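# Place the corn cob on the blue plate

## Task

Get the corn cob resting entirely on the blue plate. The pot must stay undisturbed, and the lid must sit upright and far enough from the blue plate. At the end neither hand may be in contact with the lid or the cob, and the plate must lie flat on the table.

## Robot and tools

ROBOT. Two arms, left_arm and right_arm, each carrying a five-finger hand. The right arm has a right hand and the left arm a mirror-image left hand. Calibrated base positions in the scene frame: left_arm (-0.028, +0.313, 0) m, right_arm (-0.054, -0.312, 0) m, each turned only slightly about z. Cameras: cam_head_left, cam_head_right, cam_high, each 504x504.

FRAMES. Scene frame: origin at table-top height, halfway between the two nominal bases. +z is up, +x points out over the table, and left_arm is on the +y side (this is not the image side). Hand positions, orientations, targets and offsets use each arm's own base frame. The hand point sits 0.05 m in front of the palm, 0.15 m from the wrist face along the fingers. Its +z runs along the straight fingers and +y out of the palm. On the right hand +x points away from the thumb; on the left hand it points toward the thumb. Straight fingertips reach 0.06 to 0.07 m past the point along +z, about 0.06 m behind it along -y. A wrist bracket on the little-finger side sticks out up to 0.10 m and can strike objects.

ROW LAYOUT. A row is always 28 numbers, each in [-1, 1], including when one arm stays still. Order: left dx, dy, dz, rx, ry, rz; then eight left-hand numbers (little, ring, middle, index, thumb_bend, thumb_turn, force_limit, speed); then the same fourteen for the right arm.

Pose numbers are offsets, not poses. They are measured from that arm's Hand target as it was when the action or move began, along the arm's base axes. Every row in an action counts from that same start, not from the row before it, so sending the same offset again moves the arm further. Scale: 1.0 = 0.6 m for dx, dy, dz and 180 degrees for rotation. rx, ry, rz together form one rotation vector about the Hand target position. Six zeros re-request the current Hand target.

Hand numbers are absolute targets. For fingers and thumb_bend, +1 is straight and -1 is curled. For thumb_turn, +1 puts the thumb beside the palm and -1 puts it in front, opposite the fingers. force_limit runs linearly from about 0 N at -1 to 10 N at +1 (15 N for the two thumb motors). speed runs from near zero at -1 up to full at +0.48 and stays full above that. To keep a hand unchanged, repeat the eight numbers last sent for it. If nothing has been sent yet, send hand_measured plus hand_force_limit and hand_speed. With the thumb in front, the hand can enclose objects about 0.035 to 0.065 m thick, or a handle down to about 0.025 m. For a gentle grip close at speed -0.94 or lower. To loosen, send targets more open than hand_measured. To grip harder, raise force_limit and also send a more-closed target.

TOOLS.
- execute_actions(actions, cameras): actions is a list of actions. Each action is up to 15 rows, one per 1/30 s control step. If fewer rows are given, the last row is held to fill 15. Camera images come back only when actions is empty or cameras names them. ["all"] means every camera; [] means none.
- move(target, speed, blend, blocking, cameras): target is one 28-number row, or a list of up to 15 rows. Every row is an offset from the same starting Hand targets. Each hand point follows a straight path. speed is in m/s, from 0.002 to 4.3, default 0.25; turning is capped at twice that in rad/s. Give one speed, or one per target. blend is in metres and rounds the corners between listed targets; 0 stops at each one. A move lasts at least 0.5 s and at most 10 s. blocking=false returns after about 0.5 s while the motion continues. Paths do not avoid obstacles or the other arm.
- wait(seconds, cameras): 0 to 10 s, with arms holding their last command.
- stop(cameras): brakes a running move.
- zoom_image(camera, region): region is [x0, y0, x1, y1] in pixels of that camera's newest image, at most 504 wide and high.
- show_instructions(): shows reference pages.
- finished_scene(scene): ends the current scene, given its number. This is final.

RESULTS. Each arm reports end_effector_position (m) and end_effector_quat_wxyz in its base frame. It also reports Hand target, which is the last commanded pose after clipping and is the base for the next offsets. Other readings: Joint positions, Joint velocities ("within noise" means at rest) and joint torques, which include the arm's own weight and are not a clean contact signal. Per-motor hand lists follow the hand-number order. hand_measured gives positions. hand_stopped_by reads moving, target, force, stalled or fault. hand_load_n is in N; a value near 0 after grasping means the grip was lost. hand_force_limit and hand_speed echo your settings. A move adds a "move:" line with the ending, such as done, off_target, moving, held or fault, and any limits, such as paced or held. MOTOR HOT warns of heating; at 100 °C an arm drops (OVER-TEMPERATURE FAULT).

BEHAVIOUR AND CAUTIONS. Arms track loosely and often rest 1 to 3 cm (sometimes 5 cm) short of the command, usually lower. If so, send the remaining distance as a new offset. Each step, commanded orientation is limited to 40 degrees from the measured one. Keep paths away from an arm's own base, because passing near it can flip the shoulder. Faster moves hit harder, and aiming further past a contact presses harder. To release a push, command back past the hand point. Avoid any contact between the two arms or hands. Do not drop or fling objects, and do not strike the pot, table or other heavy items. Nothing may fall off or be left off the table. Holding loads, stretching out or pushing against something heats motors. Loose objects may occasionally be nudged by outside disturbances.

Each tool is called after "Emit:" as name(argument=value, ...), one argument or row to a line, values as JSON.

Reference images:

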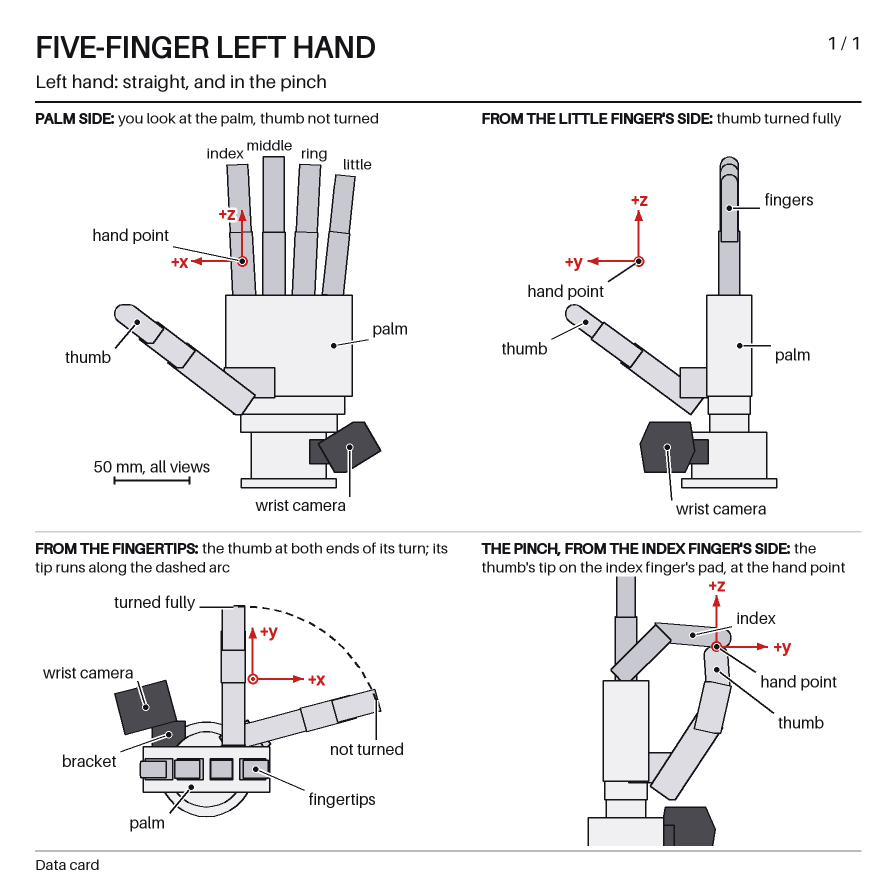

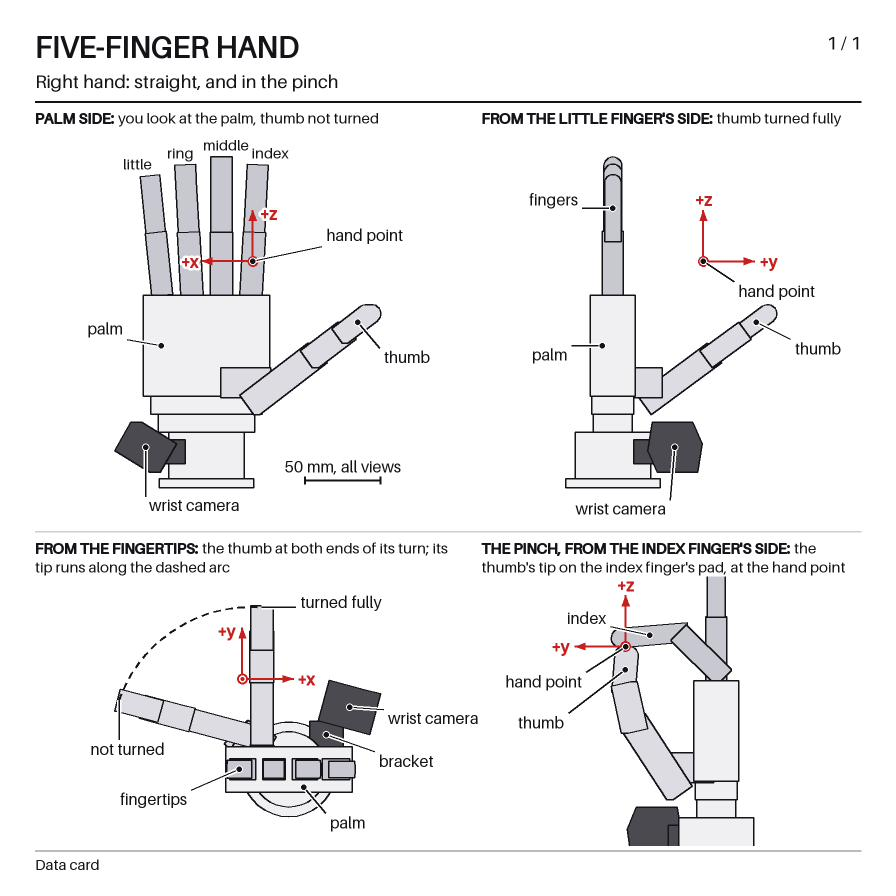

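## Session

Emit:
execute_actions(
  actions=[],
)

Scene clock: 0.00 s.
left_arm: end_effector_position=(+0.7742, -0.0229, +0.1702) hand_measured=(+1.000, +1.000, +1.000, +1.000, +1.000, +1.000) hand_load_n=(+0.0, +0.0, +0.0, +0.0, +0.0, +0.0) hand_stopped_by=(target, target, target, target, target, target) hand_force_limit=0.00 hand_speed=-0.80 end_effector_quat_wxyz=(+0.593, +0.019, +0.721, -0.358) | right_arm: end_effector_position=(+0.2292, +0.1120, +0.1526) hand_measured=(+1.000, +1.000, +1.000, +1.000, +1.000, +1.000) hand_load_n=(+0.0, +0.0, +0.0, +0.0, +0.0, +0.0) hand_stopped_by=(target, target, target, target, target, target) hand_force_limit=0.00 hand_speed=-0.80 end_effector_quat_wxyz=(+0.287, +0.868, -0.323, +0.245)
Joint positions: left_arm=[0.084 1.913 1.28 0.582 0.653 1.084] | right_arm=[0.823 1.447 1.023 -1.565 0.671 0.114]
Joint velocities: within noise
Joint torques (N m): no reading
Heat: left arm: hottest wrist roll 32 °C; right arm: hottest wrist roll 33 °C.
Hand target: left_arm +0.7813, -0.0223, +0.1882; +0.605, +0.026, +0.711, -0.357 | right_arm +0.2339, +0.1170, +0.1581; +0.277, +0.868, -0.328, +0.249

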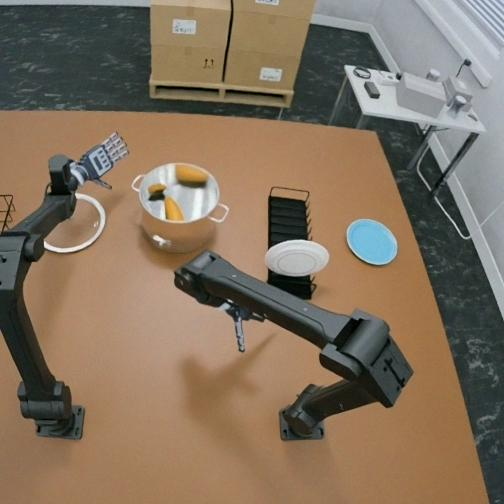

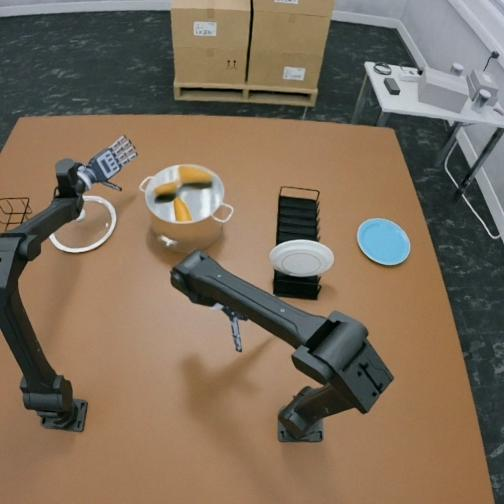

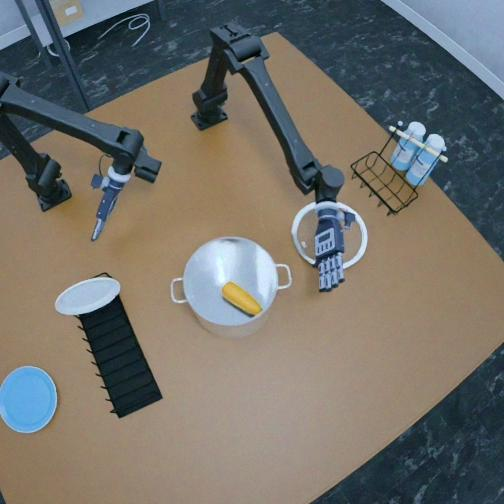

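Emit:
zoom_image(
  camera="cam_head_left",
  region=[0, 110, 240, 270],
)

Emit:
zoom_image(
  camera="cam_head_right",
  region=[120, 140, 260, 260],
)

Emit:
zoom_image(
  camera="cam_high",
  region=[160, 180, 400, 350],
)

Emit:
zoom_image(
  camera="cam_head_right",
  region=[220, 160, 440, 310],
)

Scaled by 2.100 from the camera's 504x504 image, which has a finer 720x720 frame.

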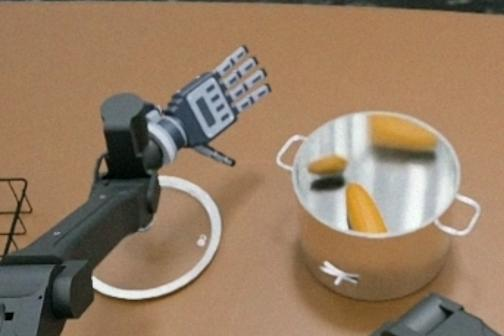

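Scaled by 3.600 from the camera's 504x504 image, which has a finer 720x720 frame.

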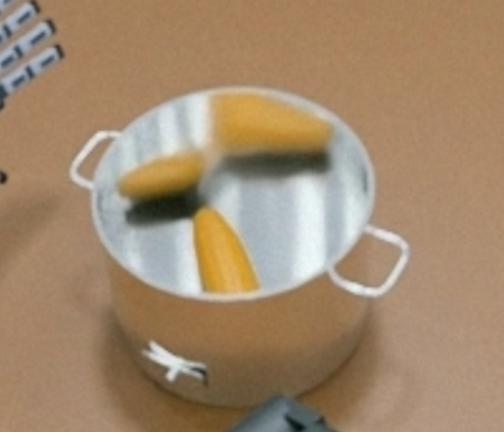

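Scaled by 2.100 from the camera's 504x504 image, which has a finer 720x720 frame.

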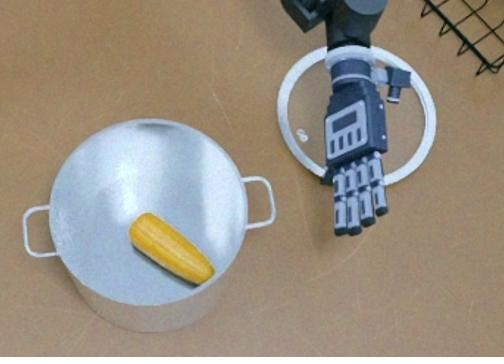

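Scaled by 2.291 from the camera's 504x504 image, which has a finer 720x720 frame.

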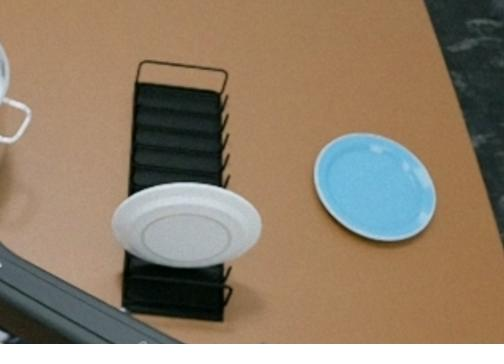

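Emit:
move(
  target=[
    [0,0,0.2,0,0,0,1,1,1,1,1,1,0,-0.8,0.193,0.055,0.403,0.08,0.098,0.156,1,1,1,1,1,-1,0,0],
    [-0.42,0.08,0.2,0,0,0,1,1,1,1,1,1,0,-0.8,0.715,0.365,0.437,0.16,0.197,0.313,1,1,1,1,1,-1,0,0],
  ],
  speed=0.25,
  blend=[0.05, 0],
  cameras=["all"],
)

Scene clock: 112.00 s.
left_arm: end_effector_position=(+0.5338, +0.0189, +0.3062) hand_measured=(+1.000, +1.000, +1.000, +1.000, +1.000, +1.000) hand_load_n=(+0.0, +0.0, +0.0, +0.0, +0.0, +0.0) hand_stopped_by=(target, target, target, target, target, target) hand_force_limit=0.00 hand_speed=-0.80 end_effector_quat_wxyz=(+0.601, +0.028, +0.712, -0.362) | right_arm: end_effector_position=(+0.6545, +0.3378, +0.4006) hand_measured=(+1.000, +1.000, +1.000, +1.000, +1.000, -1.000) hand_load_n=(+0.0, +0.0, +0.0, +0.0, -0.5, +0.0) hand_stopped_by=(target, target, target, target, target, target) hand_force_limit=0.00 hand_speed=0.00 end_effector_quat_wxyz=(-0.079, +0.921, +0.217, +0.313)
Joint positions: left_arm=[0.262 1.161 0.791 0.348 0.844 1.084] | right_arm=[0.569 2.211 2.886 -1.591 0.056 -1.483]
Joint torques (N m): left_arm=[-0.56 -8.41 7.12 1.66 0.12 0.15] | right_arm=[0.67 -18.14 10.43 1.78 0.28 -0.14]
Heat: left arm: hottest elbow 39 °C; right arm: hottest wrist pitch 31 °C.
Hand target: left_arm +0.5293, +0.0258, +0.3081; +0.605, +0.026, +0.712, -0.357 | right_arm +0.6628, +0.3360, +0.4202; +0.000, +0.988, +0.156, +0.000
Off the commanded pose: left_arm 0.008 m, 1 deg | right_arm 0.021 m, 39 deg.
elbow stopped short (right arm): the move would have taken joint 3 (elbow) straighter than the controller allows.
move: off_target (right_arm)

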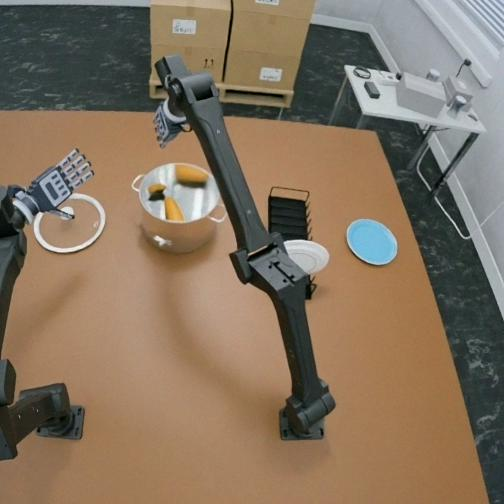

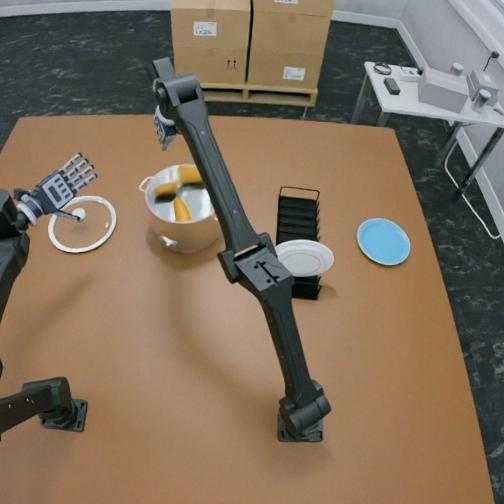

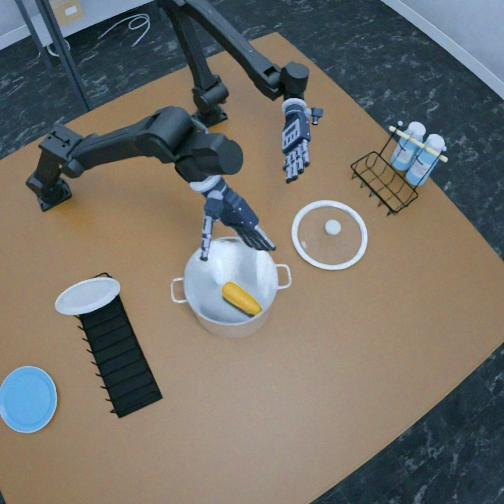

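Emit:
move(
  target=[0,0,0,0,0,0,1,1,1,1,1,1,0,-0.8,0,0,-0.233,0.0515,-0.1585,0,1,1,1,1,1,-1,0,0],
  speed=0.2,
  cameras=["all"],
)

Emit:
zoom_image(
  camera="cam_high",
  region=[150, 180, 320, 350],
)

Emit:
zoom_image(
  camera="cam_head_left",
  region=[110, 110, 260, 260],
)

Emit:
zoom_image(
  camera="cam_head_right",
  region=[110, 110, 260, 260],
)

Scene clock: 161.00 s.
left_arm: end_effector_position=(+0.5338, +0.0189, +0.3062) hand_measured=(+1.000, +1.000, +1.000, +1.000, +1.000, +1.000) hand_load_n=(+0.0, +0.0, +0.0, +0.0, +0.0, +0.0) hand_stopped_by=(target, target, target, target, target, target) hand_force_limit=0.00 hand_speed=-0.80 end_effector_quat_wxyz=(+0.601, +0.028, +0.712, -0.362) | right_arm: end_effector_position=(+0.6637, +0.3343, +0.2581) hand_measured=(+1.000, +1.000, +1.000, +1.000, +1.000, -1.000) hand_load_n=(+0.0, +0.0, +0.0, +0.0, +0.0, +0.5) hand_stopped_by=(target, target, target, target, target, target) hand_force_limit=0.00 hand_speed=0.00 end_effector_quat_wxyz=(-0.032, +0.959, +0.158, +0.235)
Joint positions: left_arm=[0.262 1.161 0.791 0.348 0.844 1.084] | right_arm=[0.569 2.182 2.471 -1.395 0.124 -1.358]
Joint torques (N m): left_arm=[-0.26 -8.35 7.23 1.72 0.13 0.14] | right_arm=[1.44 -20.78 8.34 1.39 0.34 0.06]
Heat: left arm: hottest elbow 38 °C; right arm: hottest elbow 31 °C.
Hand target: left_arm +0.5293, +0.0258, +0.3081; +0.605, +0.026, +0.712, -0.357 | right_arm +0.6628, +0.3361, +0.2805; -0.041, +0.954, +0.151, +0.256
Off the commanded pose: left_arm 0.008 m, 1 deg | right_arm 0.022 m, 3 deg.
move: off_target (right_arm)

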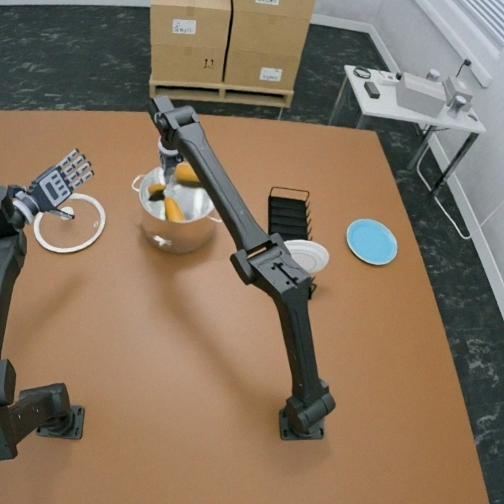

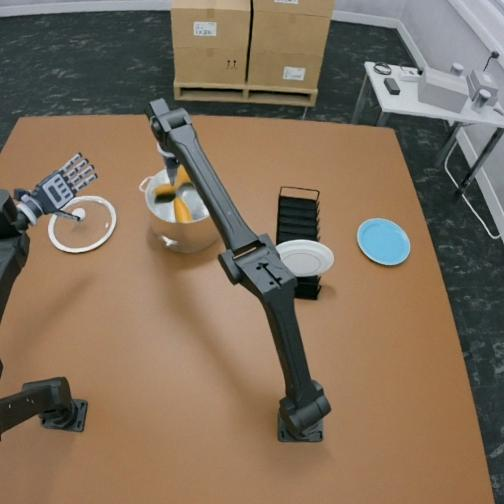

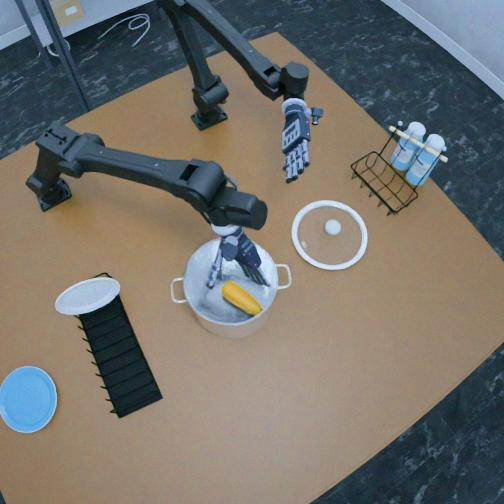

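Scaled by 2.965 from the camera's 504x504 image, which has a finer 720x720 frame.

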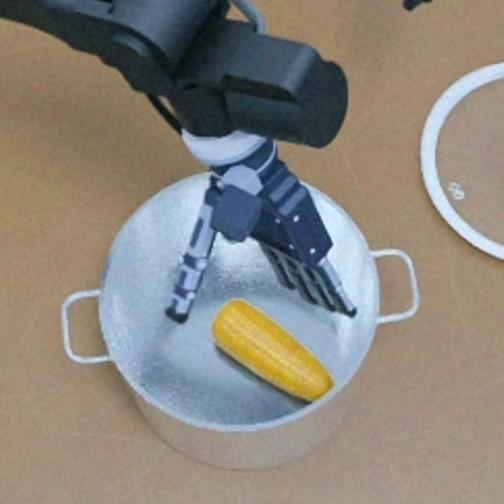

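Scaled by 3.360 from the camera's 504x504 image, which has a finer 720x720 frame.

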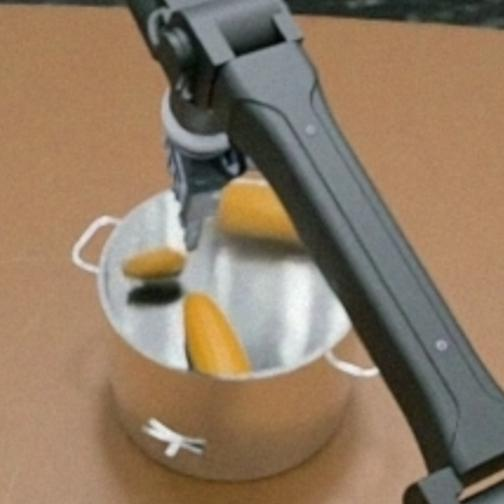

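Scaled by 3.360 from the camera's 504x504 image, which has a finer 720x720 frame.

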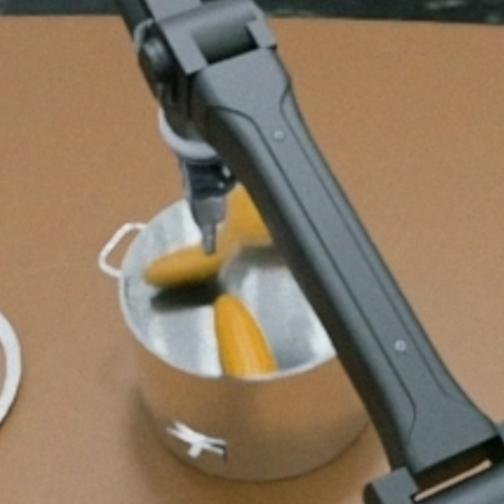

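Emit:
move(
  target=[0,0,0,0,0,0,1,1,1,1,1,1,0,-0.8,-0.008,0.080,-0.0925,0.1184,0.1409,0.0579,0.5,0.5,0.6,0.6,1,-1,-0.4,-0.3],
  speed=0.2,
  cameras=["all"],
)

Emit:
zoom_image(
  camera="cam_high",
  region=[150, 180, 320, 350],
)

Emit:
zoom_image(
  camera="cam_head_left",
  region=[110, 110, 260, 260],
)

Emit:
zoom_image(
  camera="cam_head_right",
  region=[110, 110, 260, 260],
)

Scene clock: 301.87 s.
left_arm: end_effector_position=(+0.5338, +0.0189, +0.3062) hand_measured=(+1.000, +1.000, +1.000, +1.000, +1.000, +1.000) hand_load_n=(+0.0, +0.0, +0.0, +0.0, +0.0, +0.0) hand_stopped_by=(target, target, target, target, target, target) hand_force_limit=0.00 hand_speed=-0.80 end_effector_quat_wxyz=(+0.601, +0.028, +0.712, -0.362) | right_arm: end_effector_position=(+0.6500, +0.3871, +0.2117) hand_measured=(+0.500, +0.500, +0.600, +0.600, +1.000, -1.000) hand_load_n=(+0.0, +0.0, +0.0, +0.0, +0.0, +0.0) hand_stopped_by=(target, target, target, target, target, target) hand_force_limit=-0.40 hand_speed=-0.30 end_effector_quat_wxyz=(-0.277, +0.943, +0.168, +0.079)
Joint positions: left_arm=[0.262 1.161 0.791 0.348 0.844 1.084] | right_arm=[0.481 2.449 2.882 -1.655 -0.478 -1.357]
Joint torques (N m): left_arm=[-0.62 -8.18 7.15 1.72 0.12 0.12] | right_arm=[0.32 -20.19 11.25 0.28 -0.45 -0.11]
Heat: left arm: hottest elbow 37 °C; right arm: hottest shoulder 31 °C.
Hand target: left_arm +0.5293, +0.0258, +0.3081; +0.605, +0.026, +0.712, -0.357 | right_arm +0.6582, +0.3839, +0.2250; -0.270, +0.945, +0.174, +0.060
Off the commanded pose: left_arm 0.008 m, 1 deg | right_arm 0.016 m, 2 deg.
elbow stopped short (right arm): the move would have taken joint 3 (elbow) straighter than the controller allows.
move: off_target (right_arm)

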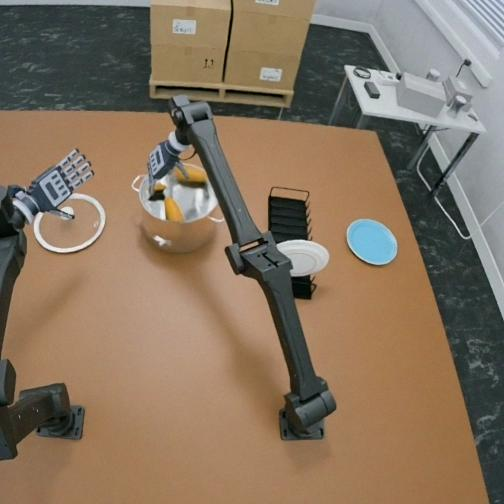

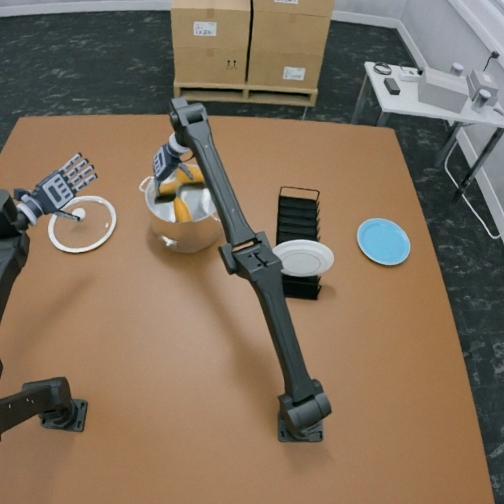

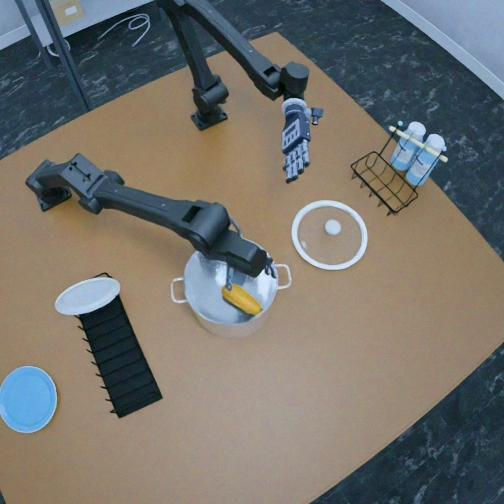

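Scaled by 2.965 from the camera's 504x504 image, which has a finer 720x720 frame.

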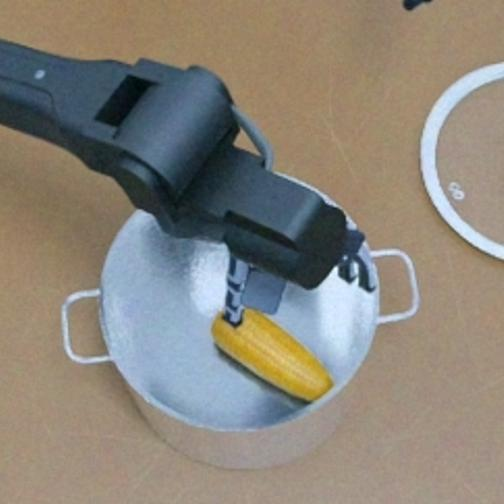

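Scaled by 3.360 from the camera's 504x504 image, which has a finer 720x720 frame.

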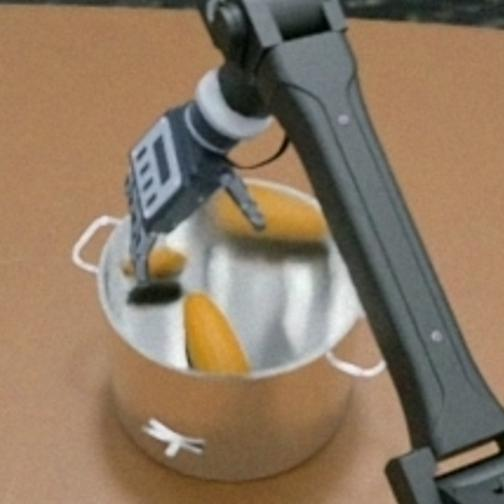

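Scaled by 3.360 from the camera's 504x504 image, which has a finer 720x720 frame.

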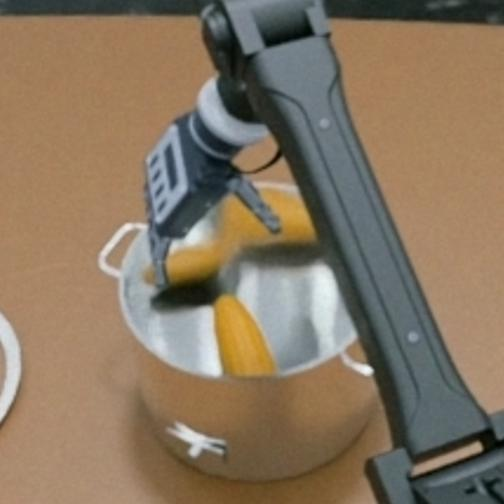

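Emit:
move(
  target=[0,0,0,0,0,0,1,1,1,1,1,1,0,-0.8,0.009,0.011,-0.192,0,0,0,0.5,0.5,0.6,0.6,1,-1,-0.4,-0.3],
  speed=0.12,
  cameras=["all"],
)

Emit:
zoom_image(
  camera="cam_high",
  region=[180, 210, 300, 330],
)

Emit:
zoom_image(
  camera="cam_head_left",
  region=[120, 140, 240, 260],
)

Emit:
zoom_image(
  camera="cam_head_right",
  region=[120, 140, 240, 260],
)

Scene clock: 324.23 s.
left_arm: end_effector_position=(+0.5338, +0.0189, +0.3062) hand_measured=(+1.000, +1.000, +1.000, +1.000, +1.000, +1.000) hand_load_n=(+0.0, +0.0, +0.5, +0.0, +0.0, +0.0) hand_stopped_by=(target, target, target, target, target, target) hand_force_limit=0.00 hand_speed=-0.80 end_effector_quat_wxyz=(+0.601, +0.028, +0.712, -0.362) | right_arm: end_effector_position=(+0.6577, +0.3859, +0.0891) hand_measured=(+0.500, +0.500, +0.600, +0.600, +1.000, -1.000) hand_load_n=(-1.0, +0.0, +0.0, +0.0, +0.0, +0.0) hand_stopped_by=(target, target, target, target, target, target) hand_force_limit=-0.40 hand_speed=-0.30 end_effector_quat_wxyz=(-0.263, +0.951, +0.161, +0.037)
Joint positions: left_arm=[0.262 1.161 0.791 0.348 0.844 1.084] | right_arm=[0.475 2.438 2.538 -1.418 -0.479 -1.37]
Joint torques (N m): left_arm=[-0.67 -8.29 7.09 1.65 0.11 0.16] | right_arm=[1.38 -23.3 8.02 1.17 -0.36 -0.17]
Heat: left arm: hottest elbow 37 °C; right arm: hottest elbow 32 °C.
Hand target: left_arm +0.5293, +0.0258, +0.3081; +0.605, +0.026, +0.712, -0.357 | right_arm +0.6635, +0.3906, +0.1099; -0.270, +0.945, +0.174, +0.060
Off the commanded pose: left_arm 0.008 m, 1 deg | right_arm 0.022 m, 3 deg.
move: off_target (right_arm)

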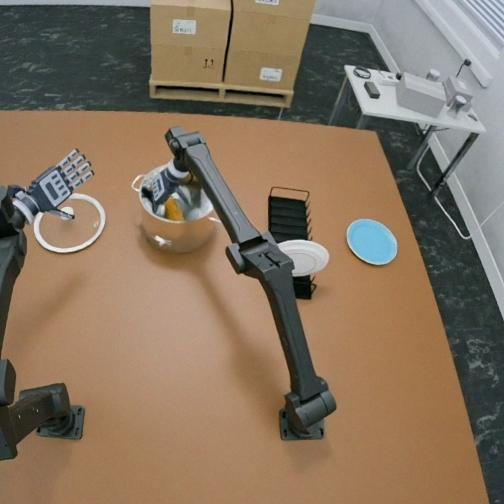

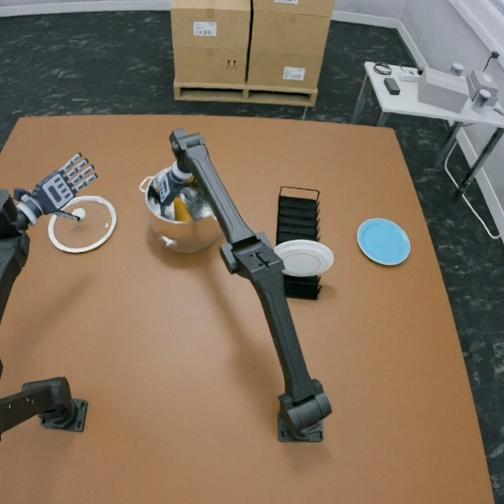

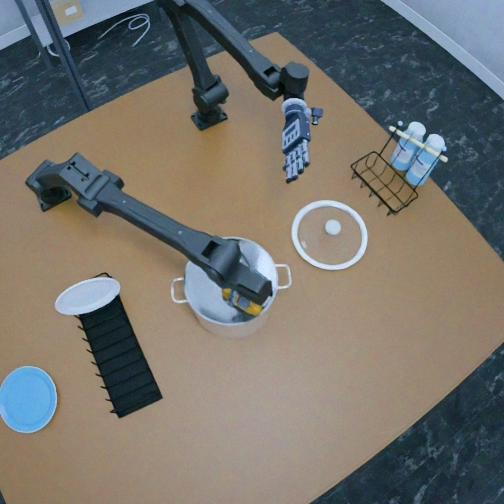

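Scaled by 4.200 from the camera's 504x504 image, which has a finer 720x720 frame.

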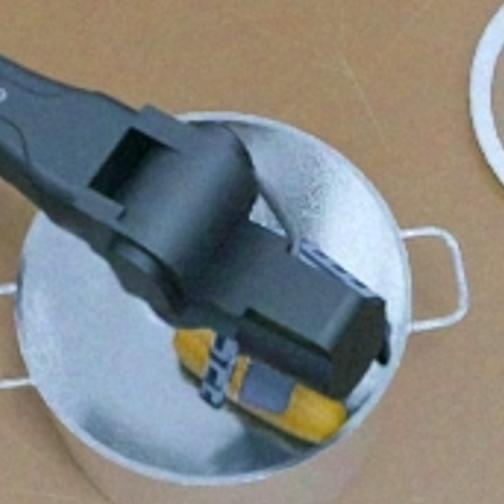

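Scaled by 4.200 from the camera's 504x504 image, which has a finer 720x720 frame.

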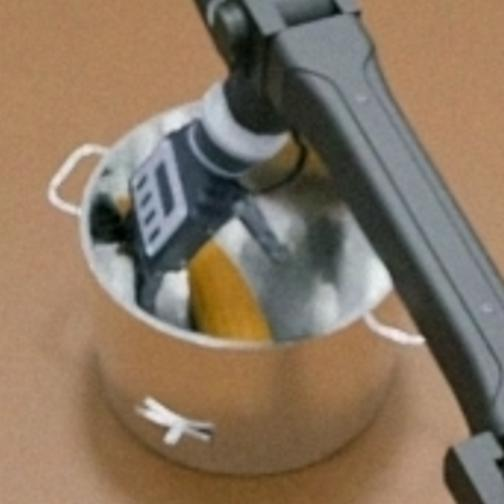

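Scaled by 4.200 from the camera's 504x504 image, which has a finer 720x720 frame.

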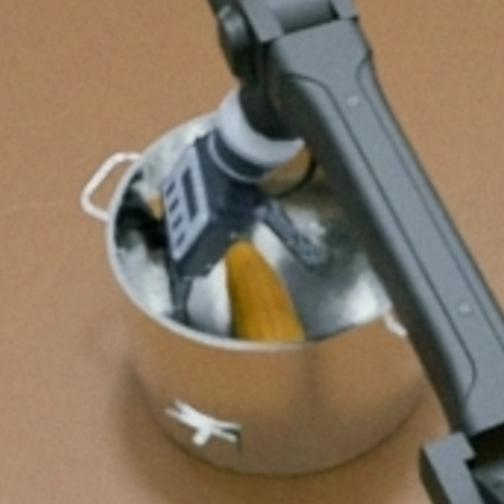

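Emit:
move(
  target=[0,0,0,0,0,0,1,1,1,1,1,1,0,-0.8,0.009,0.0075,-0.07,0,0,0,0.5,0.5,0.6,0.6,1,-1,-0.4,-0.3],
  speed=0.08,
  cameras=["all"],
)

Emit:
zoom_image(
  camera="cam_high",
  region=[180, 210, 300, 330],
)

Emit:
zoom_image(
  camera="cam_head_left",
  region=[120, 140, 240, 260],
)

Emit:
zoom_image(
  camera="cam_head_right",
  region=[120, 140, 240, 260],
)

Scene clock: 333.87 s.
left_arm: end_effector_position=(+0.5338, +0.0189, +0.3062) hand_measured=(+1.000, +1.000, +1.000, +1.000, +1.000, +1.000) hand_load_n=(+0.0, +0.0, +0.0, +0.0, +0.0, +0.0) hand_stopped_by=(target, target, target, target, target, target) hand_force_limit=0.00 hand_speed=-0.80 end_effector_quat_wxyz=(+0.601, +0.028, +0.712, -0.362) | right_arm: end_effector_position=(+0.6600, +0.3861, +0.0611) hand_measured=(+0.500, +0.500, +0.600, +0.600, +1.000, -1.000) hand_load_n=(-3.5, +0.0, +0.0, +0.0, -0.5, +0.0) hand_stopped_by=(target, target, target, target, target, target) hand_force_limit=-0.40 hand_speed=-0.30 end_effector_quat_wxyz=(-0.262, +0.951, +0.161, +0.038)
Joint positions: left_arm=[0.262 1.161 0.791 0.348 0.844 1.084] | right_arm=[0.475 2.438 2.465 -1.344 -0.476 -1.37]
Joint torques (N m): left_arm=[-0.09 -7.77 7.17 1.78 0.11 0.12] | right_arm=[1.55 -21.71 8.14 1.98 -0.48 -0.15]
Heat: left arm: hottest elbow 37 °C; right arm: hottest shoulder 32 °C.
Hand target: left_arm +0.5293, +0.0258, +0.3081; +0.605, +0.026, +0.712, -0.357 | right_arm +0.6689, +0.3949, +0.0678; -0.270, +0.945, +0.174, +0.060
Off the commanded pose: left_arm 0.008 m, 1 deg | right_arm 0.014 m, 3 deg.
move: off_target (right_arm)

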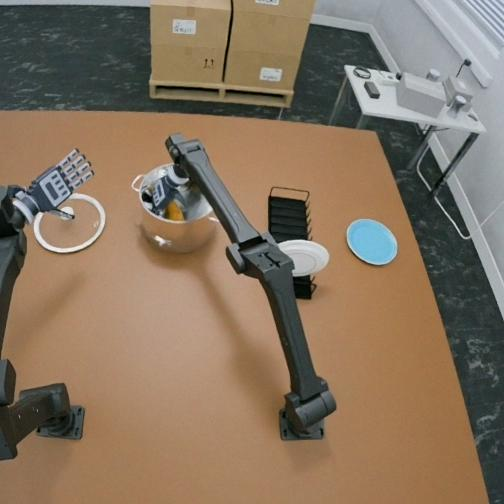

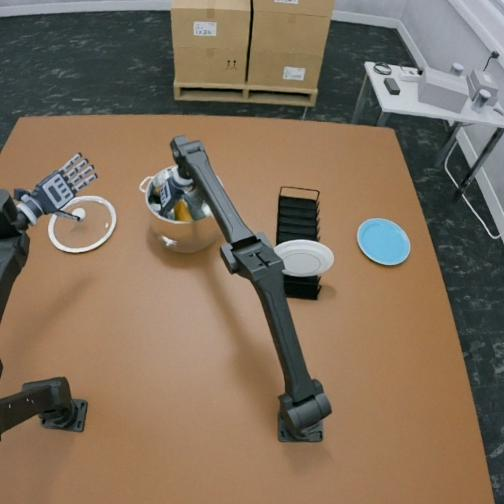

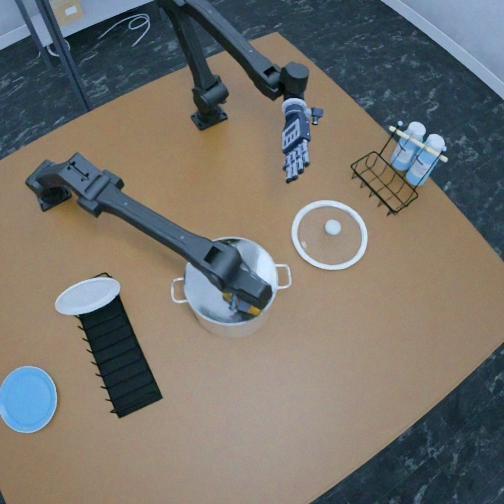

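Scaled by 4.200 from the camera's 504x504 image, which has a finer 720x720 frame.

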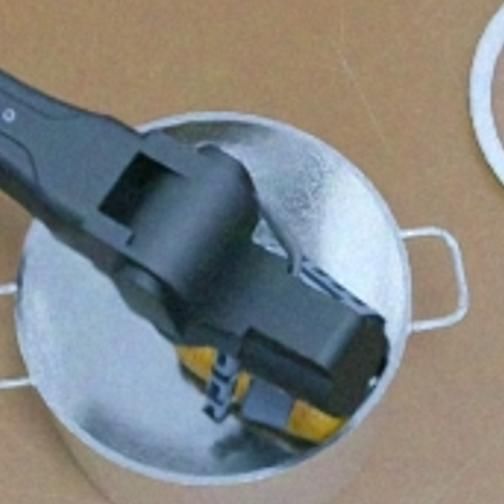

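Scaled by 4.200 from the camera's 504x504 image, which has a finer 720x720 frame.

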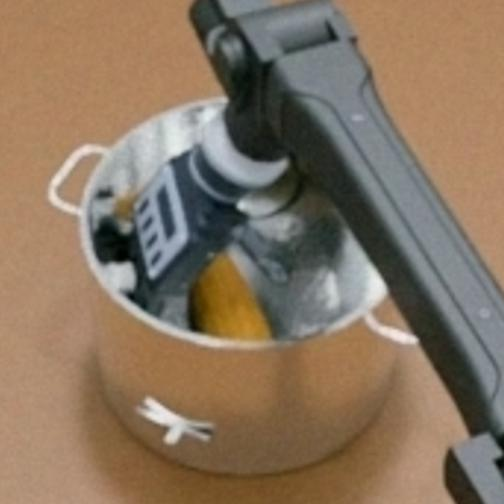

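Scaled by 4.200 from the camera's 504x504 image, which has a finer 720x720 frame.

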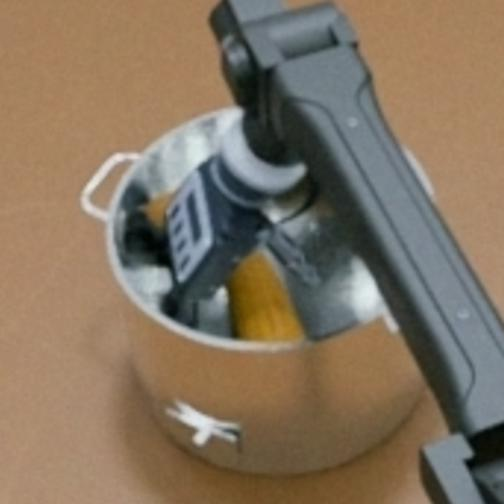

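Emit:
move(
  target=[0,0,0,0,0,0,1,1,1,1,1,1,0,-0.8,0.003,-0.007,-0.036,0,0,0,0.3,0.4,0.6,0.6,1,-1,-0.4,-0.3],
  speed=0.08,
  cameras=["all"],
)

Emit:
zoom_image(
  camera="cam_high",
  region=[180, 210, 300, 330],
)

Emit:
zoom_image(
  camera="cam_head_left",
  region=[120, 140, 240, 260],
)

Scene clock: 354.80 s.
left_arm: end_effector_position=(+0.5338, +0.0189, +0.3062) hand_measured=(+1.000, +1.000, +1.000, +1.000, +1.000, +1.000) hand_load_n=(+0.0, +0.0, +0.0, +0.0, +0.0, +0.0) hand_stopped_by=(target, target, target, target, target, target) hand_force_limit=0.00 hand_speed=-0.80 end_effector_quat_wxyz=(+0.601, +0.028, +0.712, -0.362) | right_arm: end_effector_position=(+0.6625, +0.3888, +0.0583) hand_measured=(+0.300, +0.400, +0.600, +0.600, +1.000, -1.000) hand_load_n=(-0.5, +0.0, -2.0, +0.0, +0.0, +0.0) hand_stopped_by=(target, target, target, target, target, target) hand_force_limit=-0.40 hand_speed=-0.30 end_effector_quat_wxyz=(-0.270, +0.948, +0.164, +0.049)
Joint positions: left_arm=[0.262 1.161 0.791 0.348 0.844 1.084] | right_arm=[0.474 2.419 2.419 -1.29 -0.486 -1.37]
Joint torques (N m): left_arm=[-0.32 -7.94 7.17 1.73 0.11 0.13] | right_arm=[1.08 -20.01 7.15 2.11 -0.14 -0.2]
Heat: left arm: hottest elbow 37 °C; right arm: hottest shoulder 34 °C.
Hand target: left_arm +0.5293, +0.0258, +0.3081; +0.605, +0.026, +0.712, -0.357 | right_arm +0.6707, +0.3908, +0.0461; -0.270, +0.945, +0.174, +0.060
Off the commanded pose: left_arm 0.008 m, 1 deg | right_arm 0.015 m, 2 deg.
move: off_target (right_arm)

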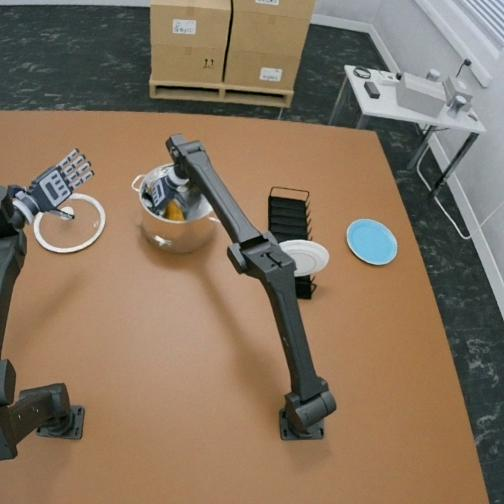

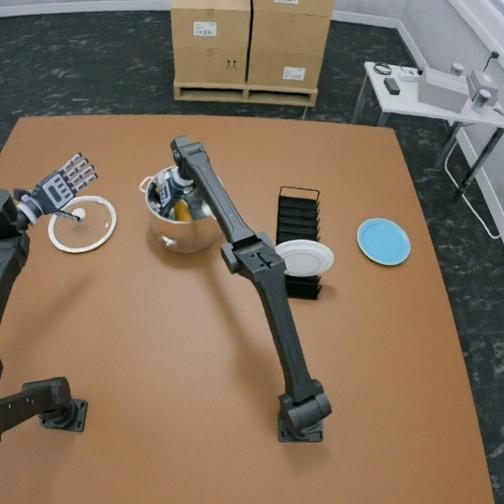

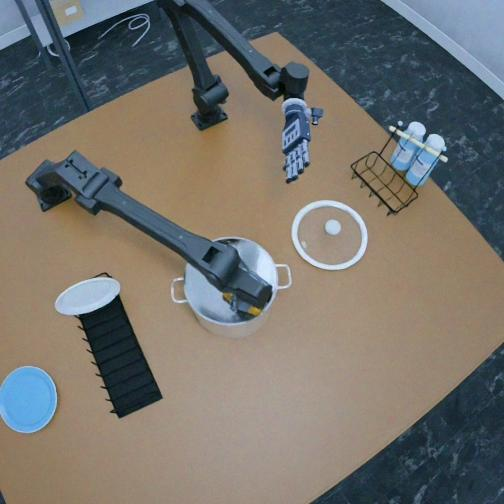

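Scaled by 4.200 from the camera's 504x504 image, which has a finer 720x720 frame.

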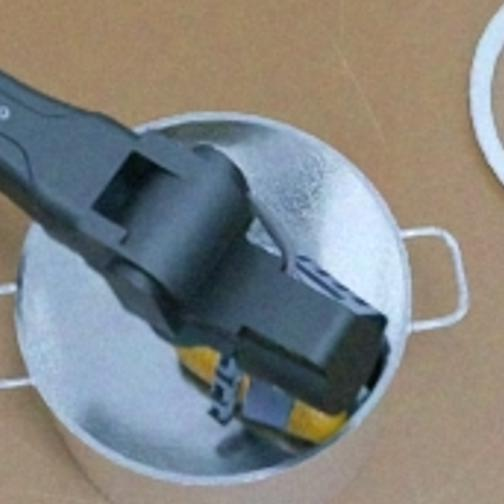

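Scaled by 4.200 from the camera's 504x504 image, which has a finer 720x720 frame.

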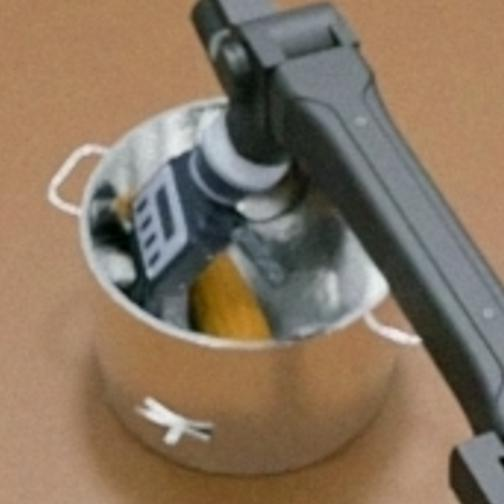

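Emit:
zoom_image(
  camera="cam_high",
  region=[215, 260, 285, 330],
)

Emit:
zoom_image(
  camera="cam_head_left",
  region=[130, 160, 200, 230],
)

Emit:
zoom_image(
  camera="cam_head_right",
  region=[130, 160, 200, 230],
)

Scaled by 7.200 from the camera's 504x504 image, which has a finer 720x720 frame.

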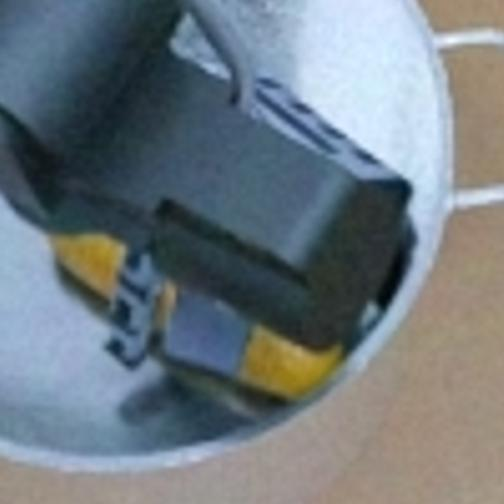

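Scaled by 7.200 from the camera's 504x504 image, which has a finer 720x720 frame.

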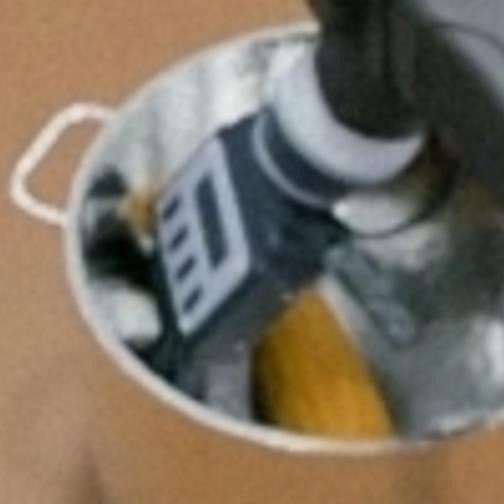

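Scaled by 7.200 from the camera's 504x504 image, which has a finer 720x720 frame.

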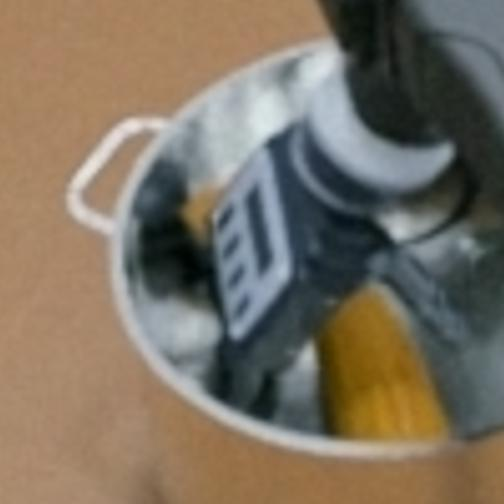

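Emit:
move(
  target=[0,0,0,0,0,0,1,1,1,1,1,1,0,-0.8,-0.003,-0.005,-0.02,0,0,0,0.3,0.4,0.6,0.6,1,-1,-0.4,-0.3],
  speed=0.08,
  cameras=[],
)

Scene clock: 421.63 s.
left_arm: end_effector_position=(+0.5338, +0.0189, +0.3062) hand_measured=(+1.000, +1.000, +1.000, +1.000, +1.000, +1.000) hand_load_n=(+0.0, +0.0, +0.0, +0.0, +0.0, +0.0) hand_stopped_by=(target, target, target, target, target, target) hand_force_limit=0.00 hand_speed=-0.80 end_effector_quat_wxyz=(+0.601, +0.028, +0.712, -0.362) | right_arm: end_effector_position=(+0.6628, +0.3885, +0.0571) hand_measured=(+0.300, +0.400, +0.600, +0.600, +1.000, -1.000) hand_load_n=(-0.5, +0.0, -2.5, +0.0, +0.0, +0.0) hand_stopped_by=(target, target, target, target, target, target) hand_force_limit=-0.40 hand_speed=-0.30 end_effector_quat_wxyz=(-0.274, +0.946, +0.166, +0.057)
Joint positions: left_arm=[0.262 1.161 0.791 0.348 0.844 1.084] | right_arm=[0.473 2.394 2.368 -1.245 -0.49 -1.37]
Joint torques (N m): left_arm=[-0.5 -8.64 7.19 1.78 0.11 0.14] | right_arm=[1.08 -19.31 6.91 1.94 -0.01 -0.23]
Heat: left arm: hottest elbow 37 °C; right arm: hottest shoulder 34 °C.
Hand target: left_arm +0.5293, +0.0258, +0.3081; +0.605, +0.026, +0.712, -0.357 | right_arm +0.6690, +0.3879, +0.0343; -0.270, +0.945, +0.174, +0.060
Off the commanded pose: left_arm 0.008 m, 1 deg | right_arm 0.024 m, 1 deg.
move: off_target (right_arm)
No camera images: "cameras" was empty.


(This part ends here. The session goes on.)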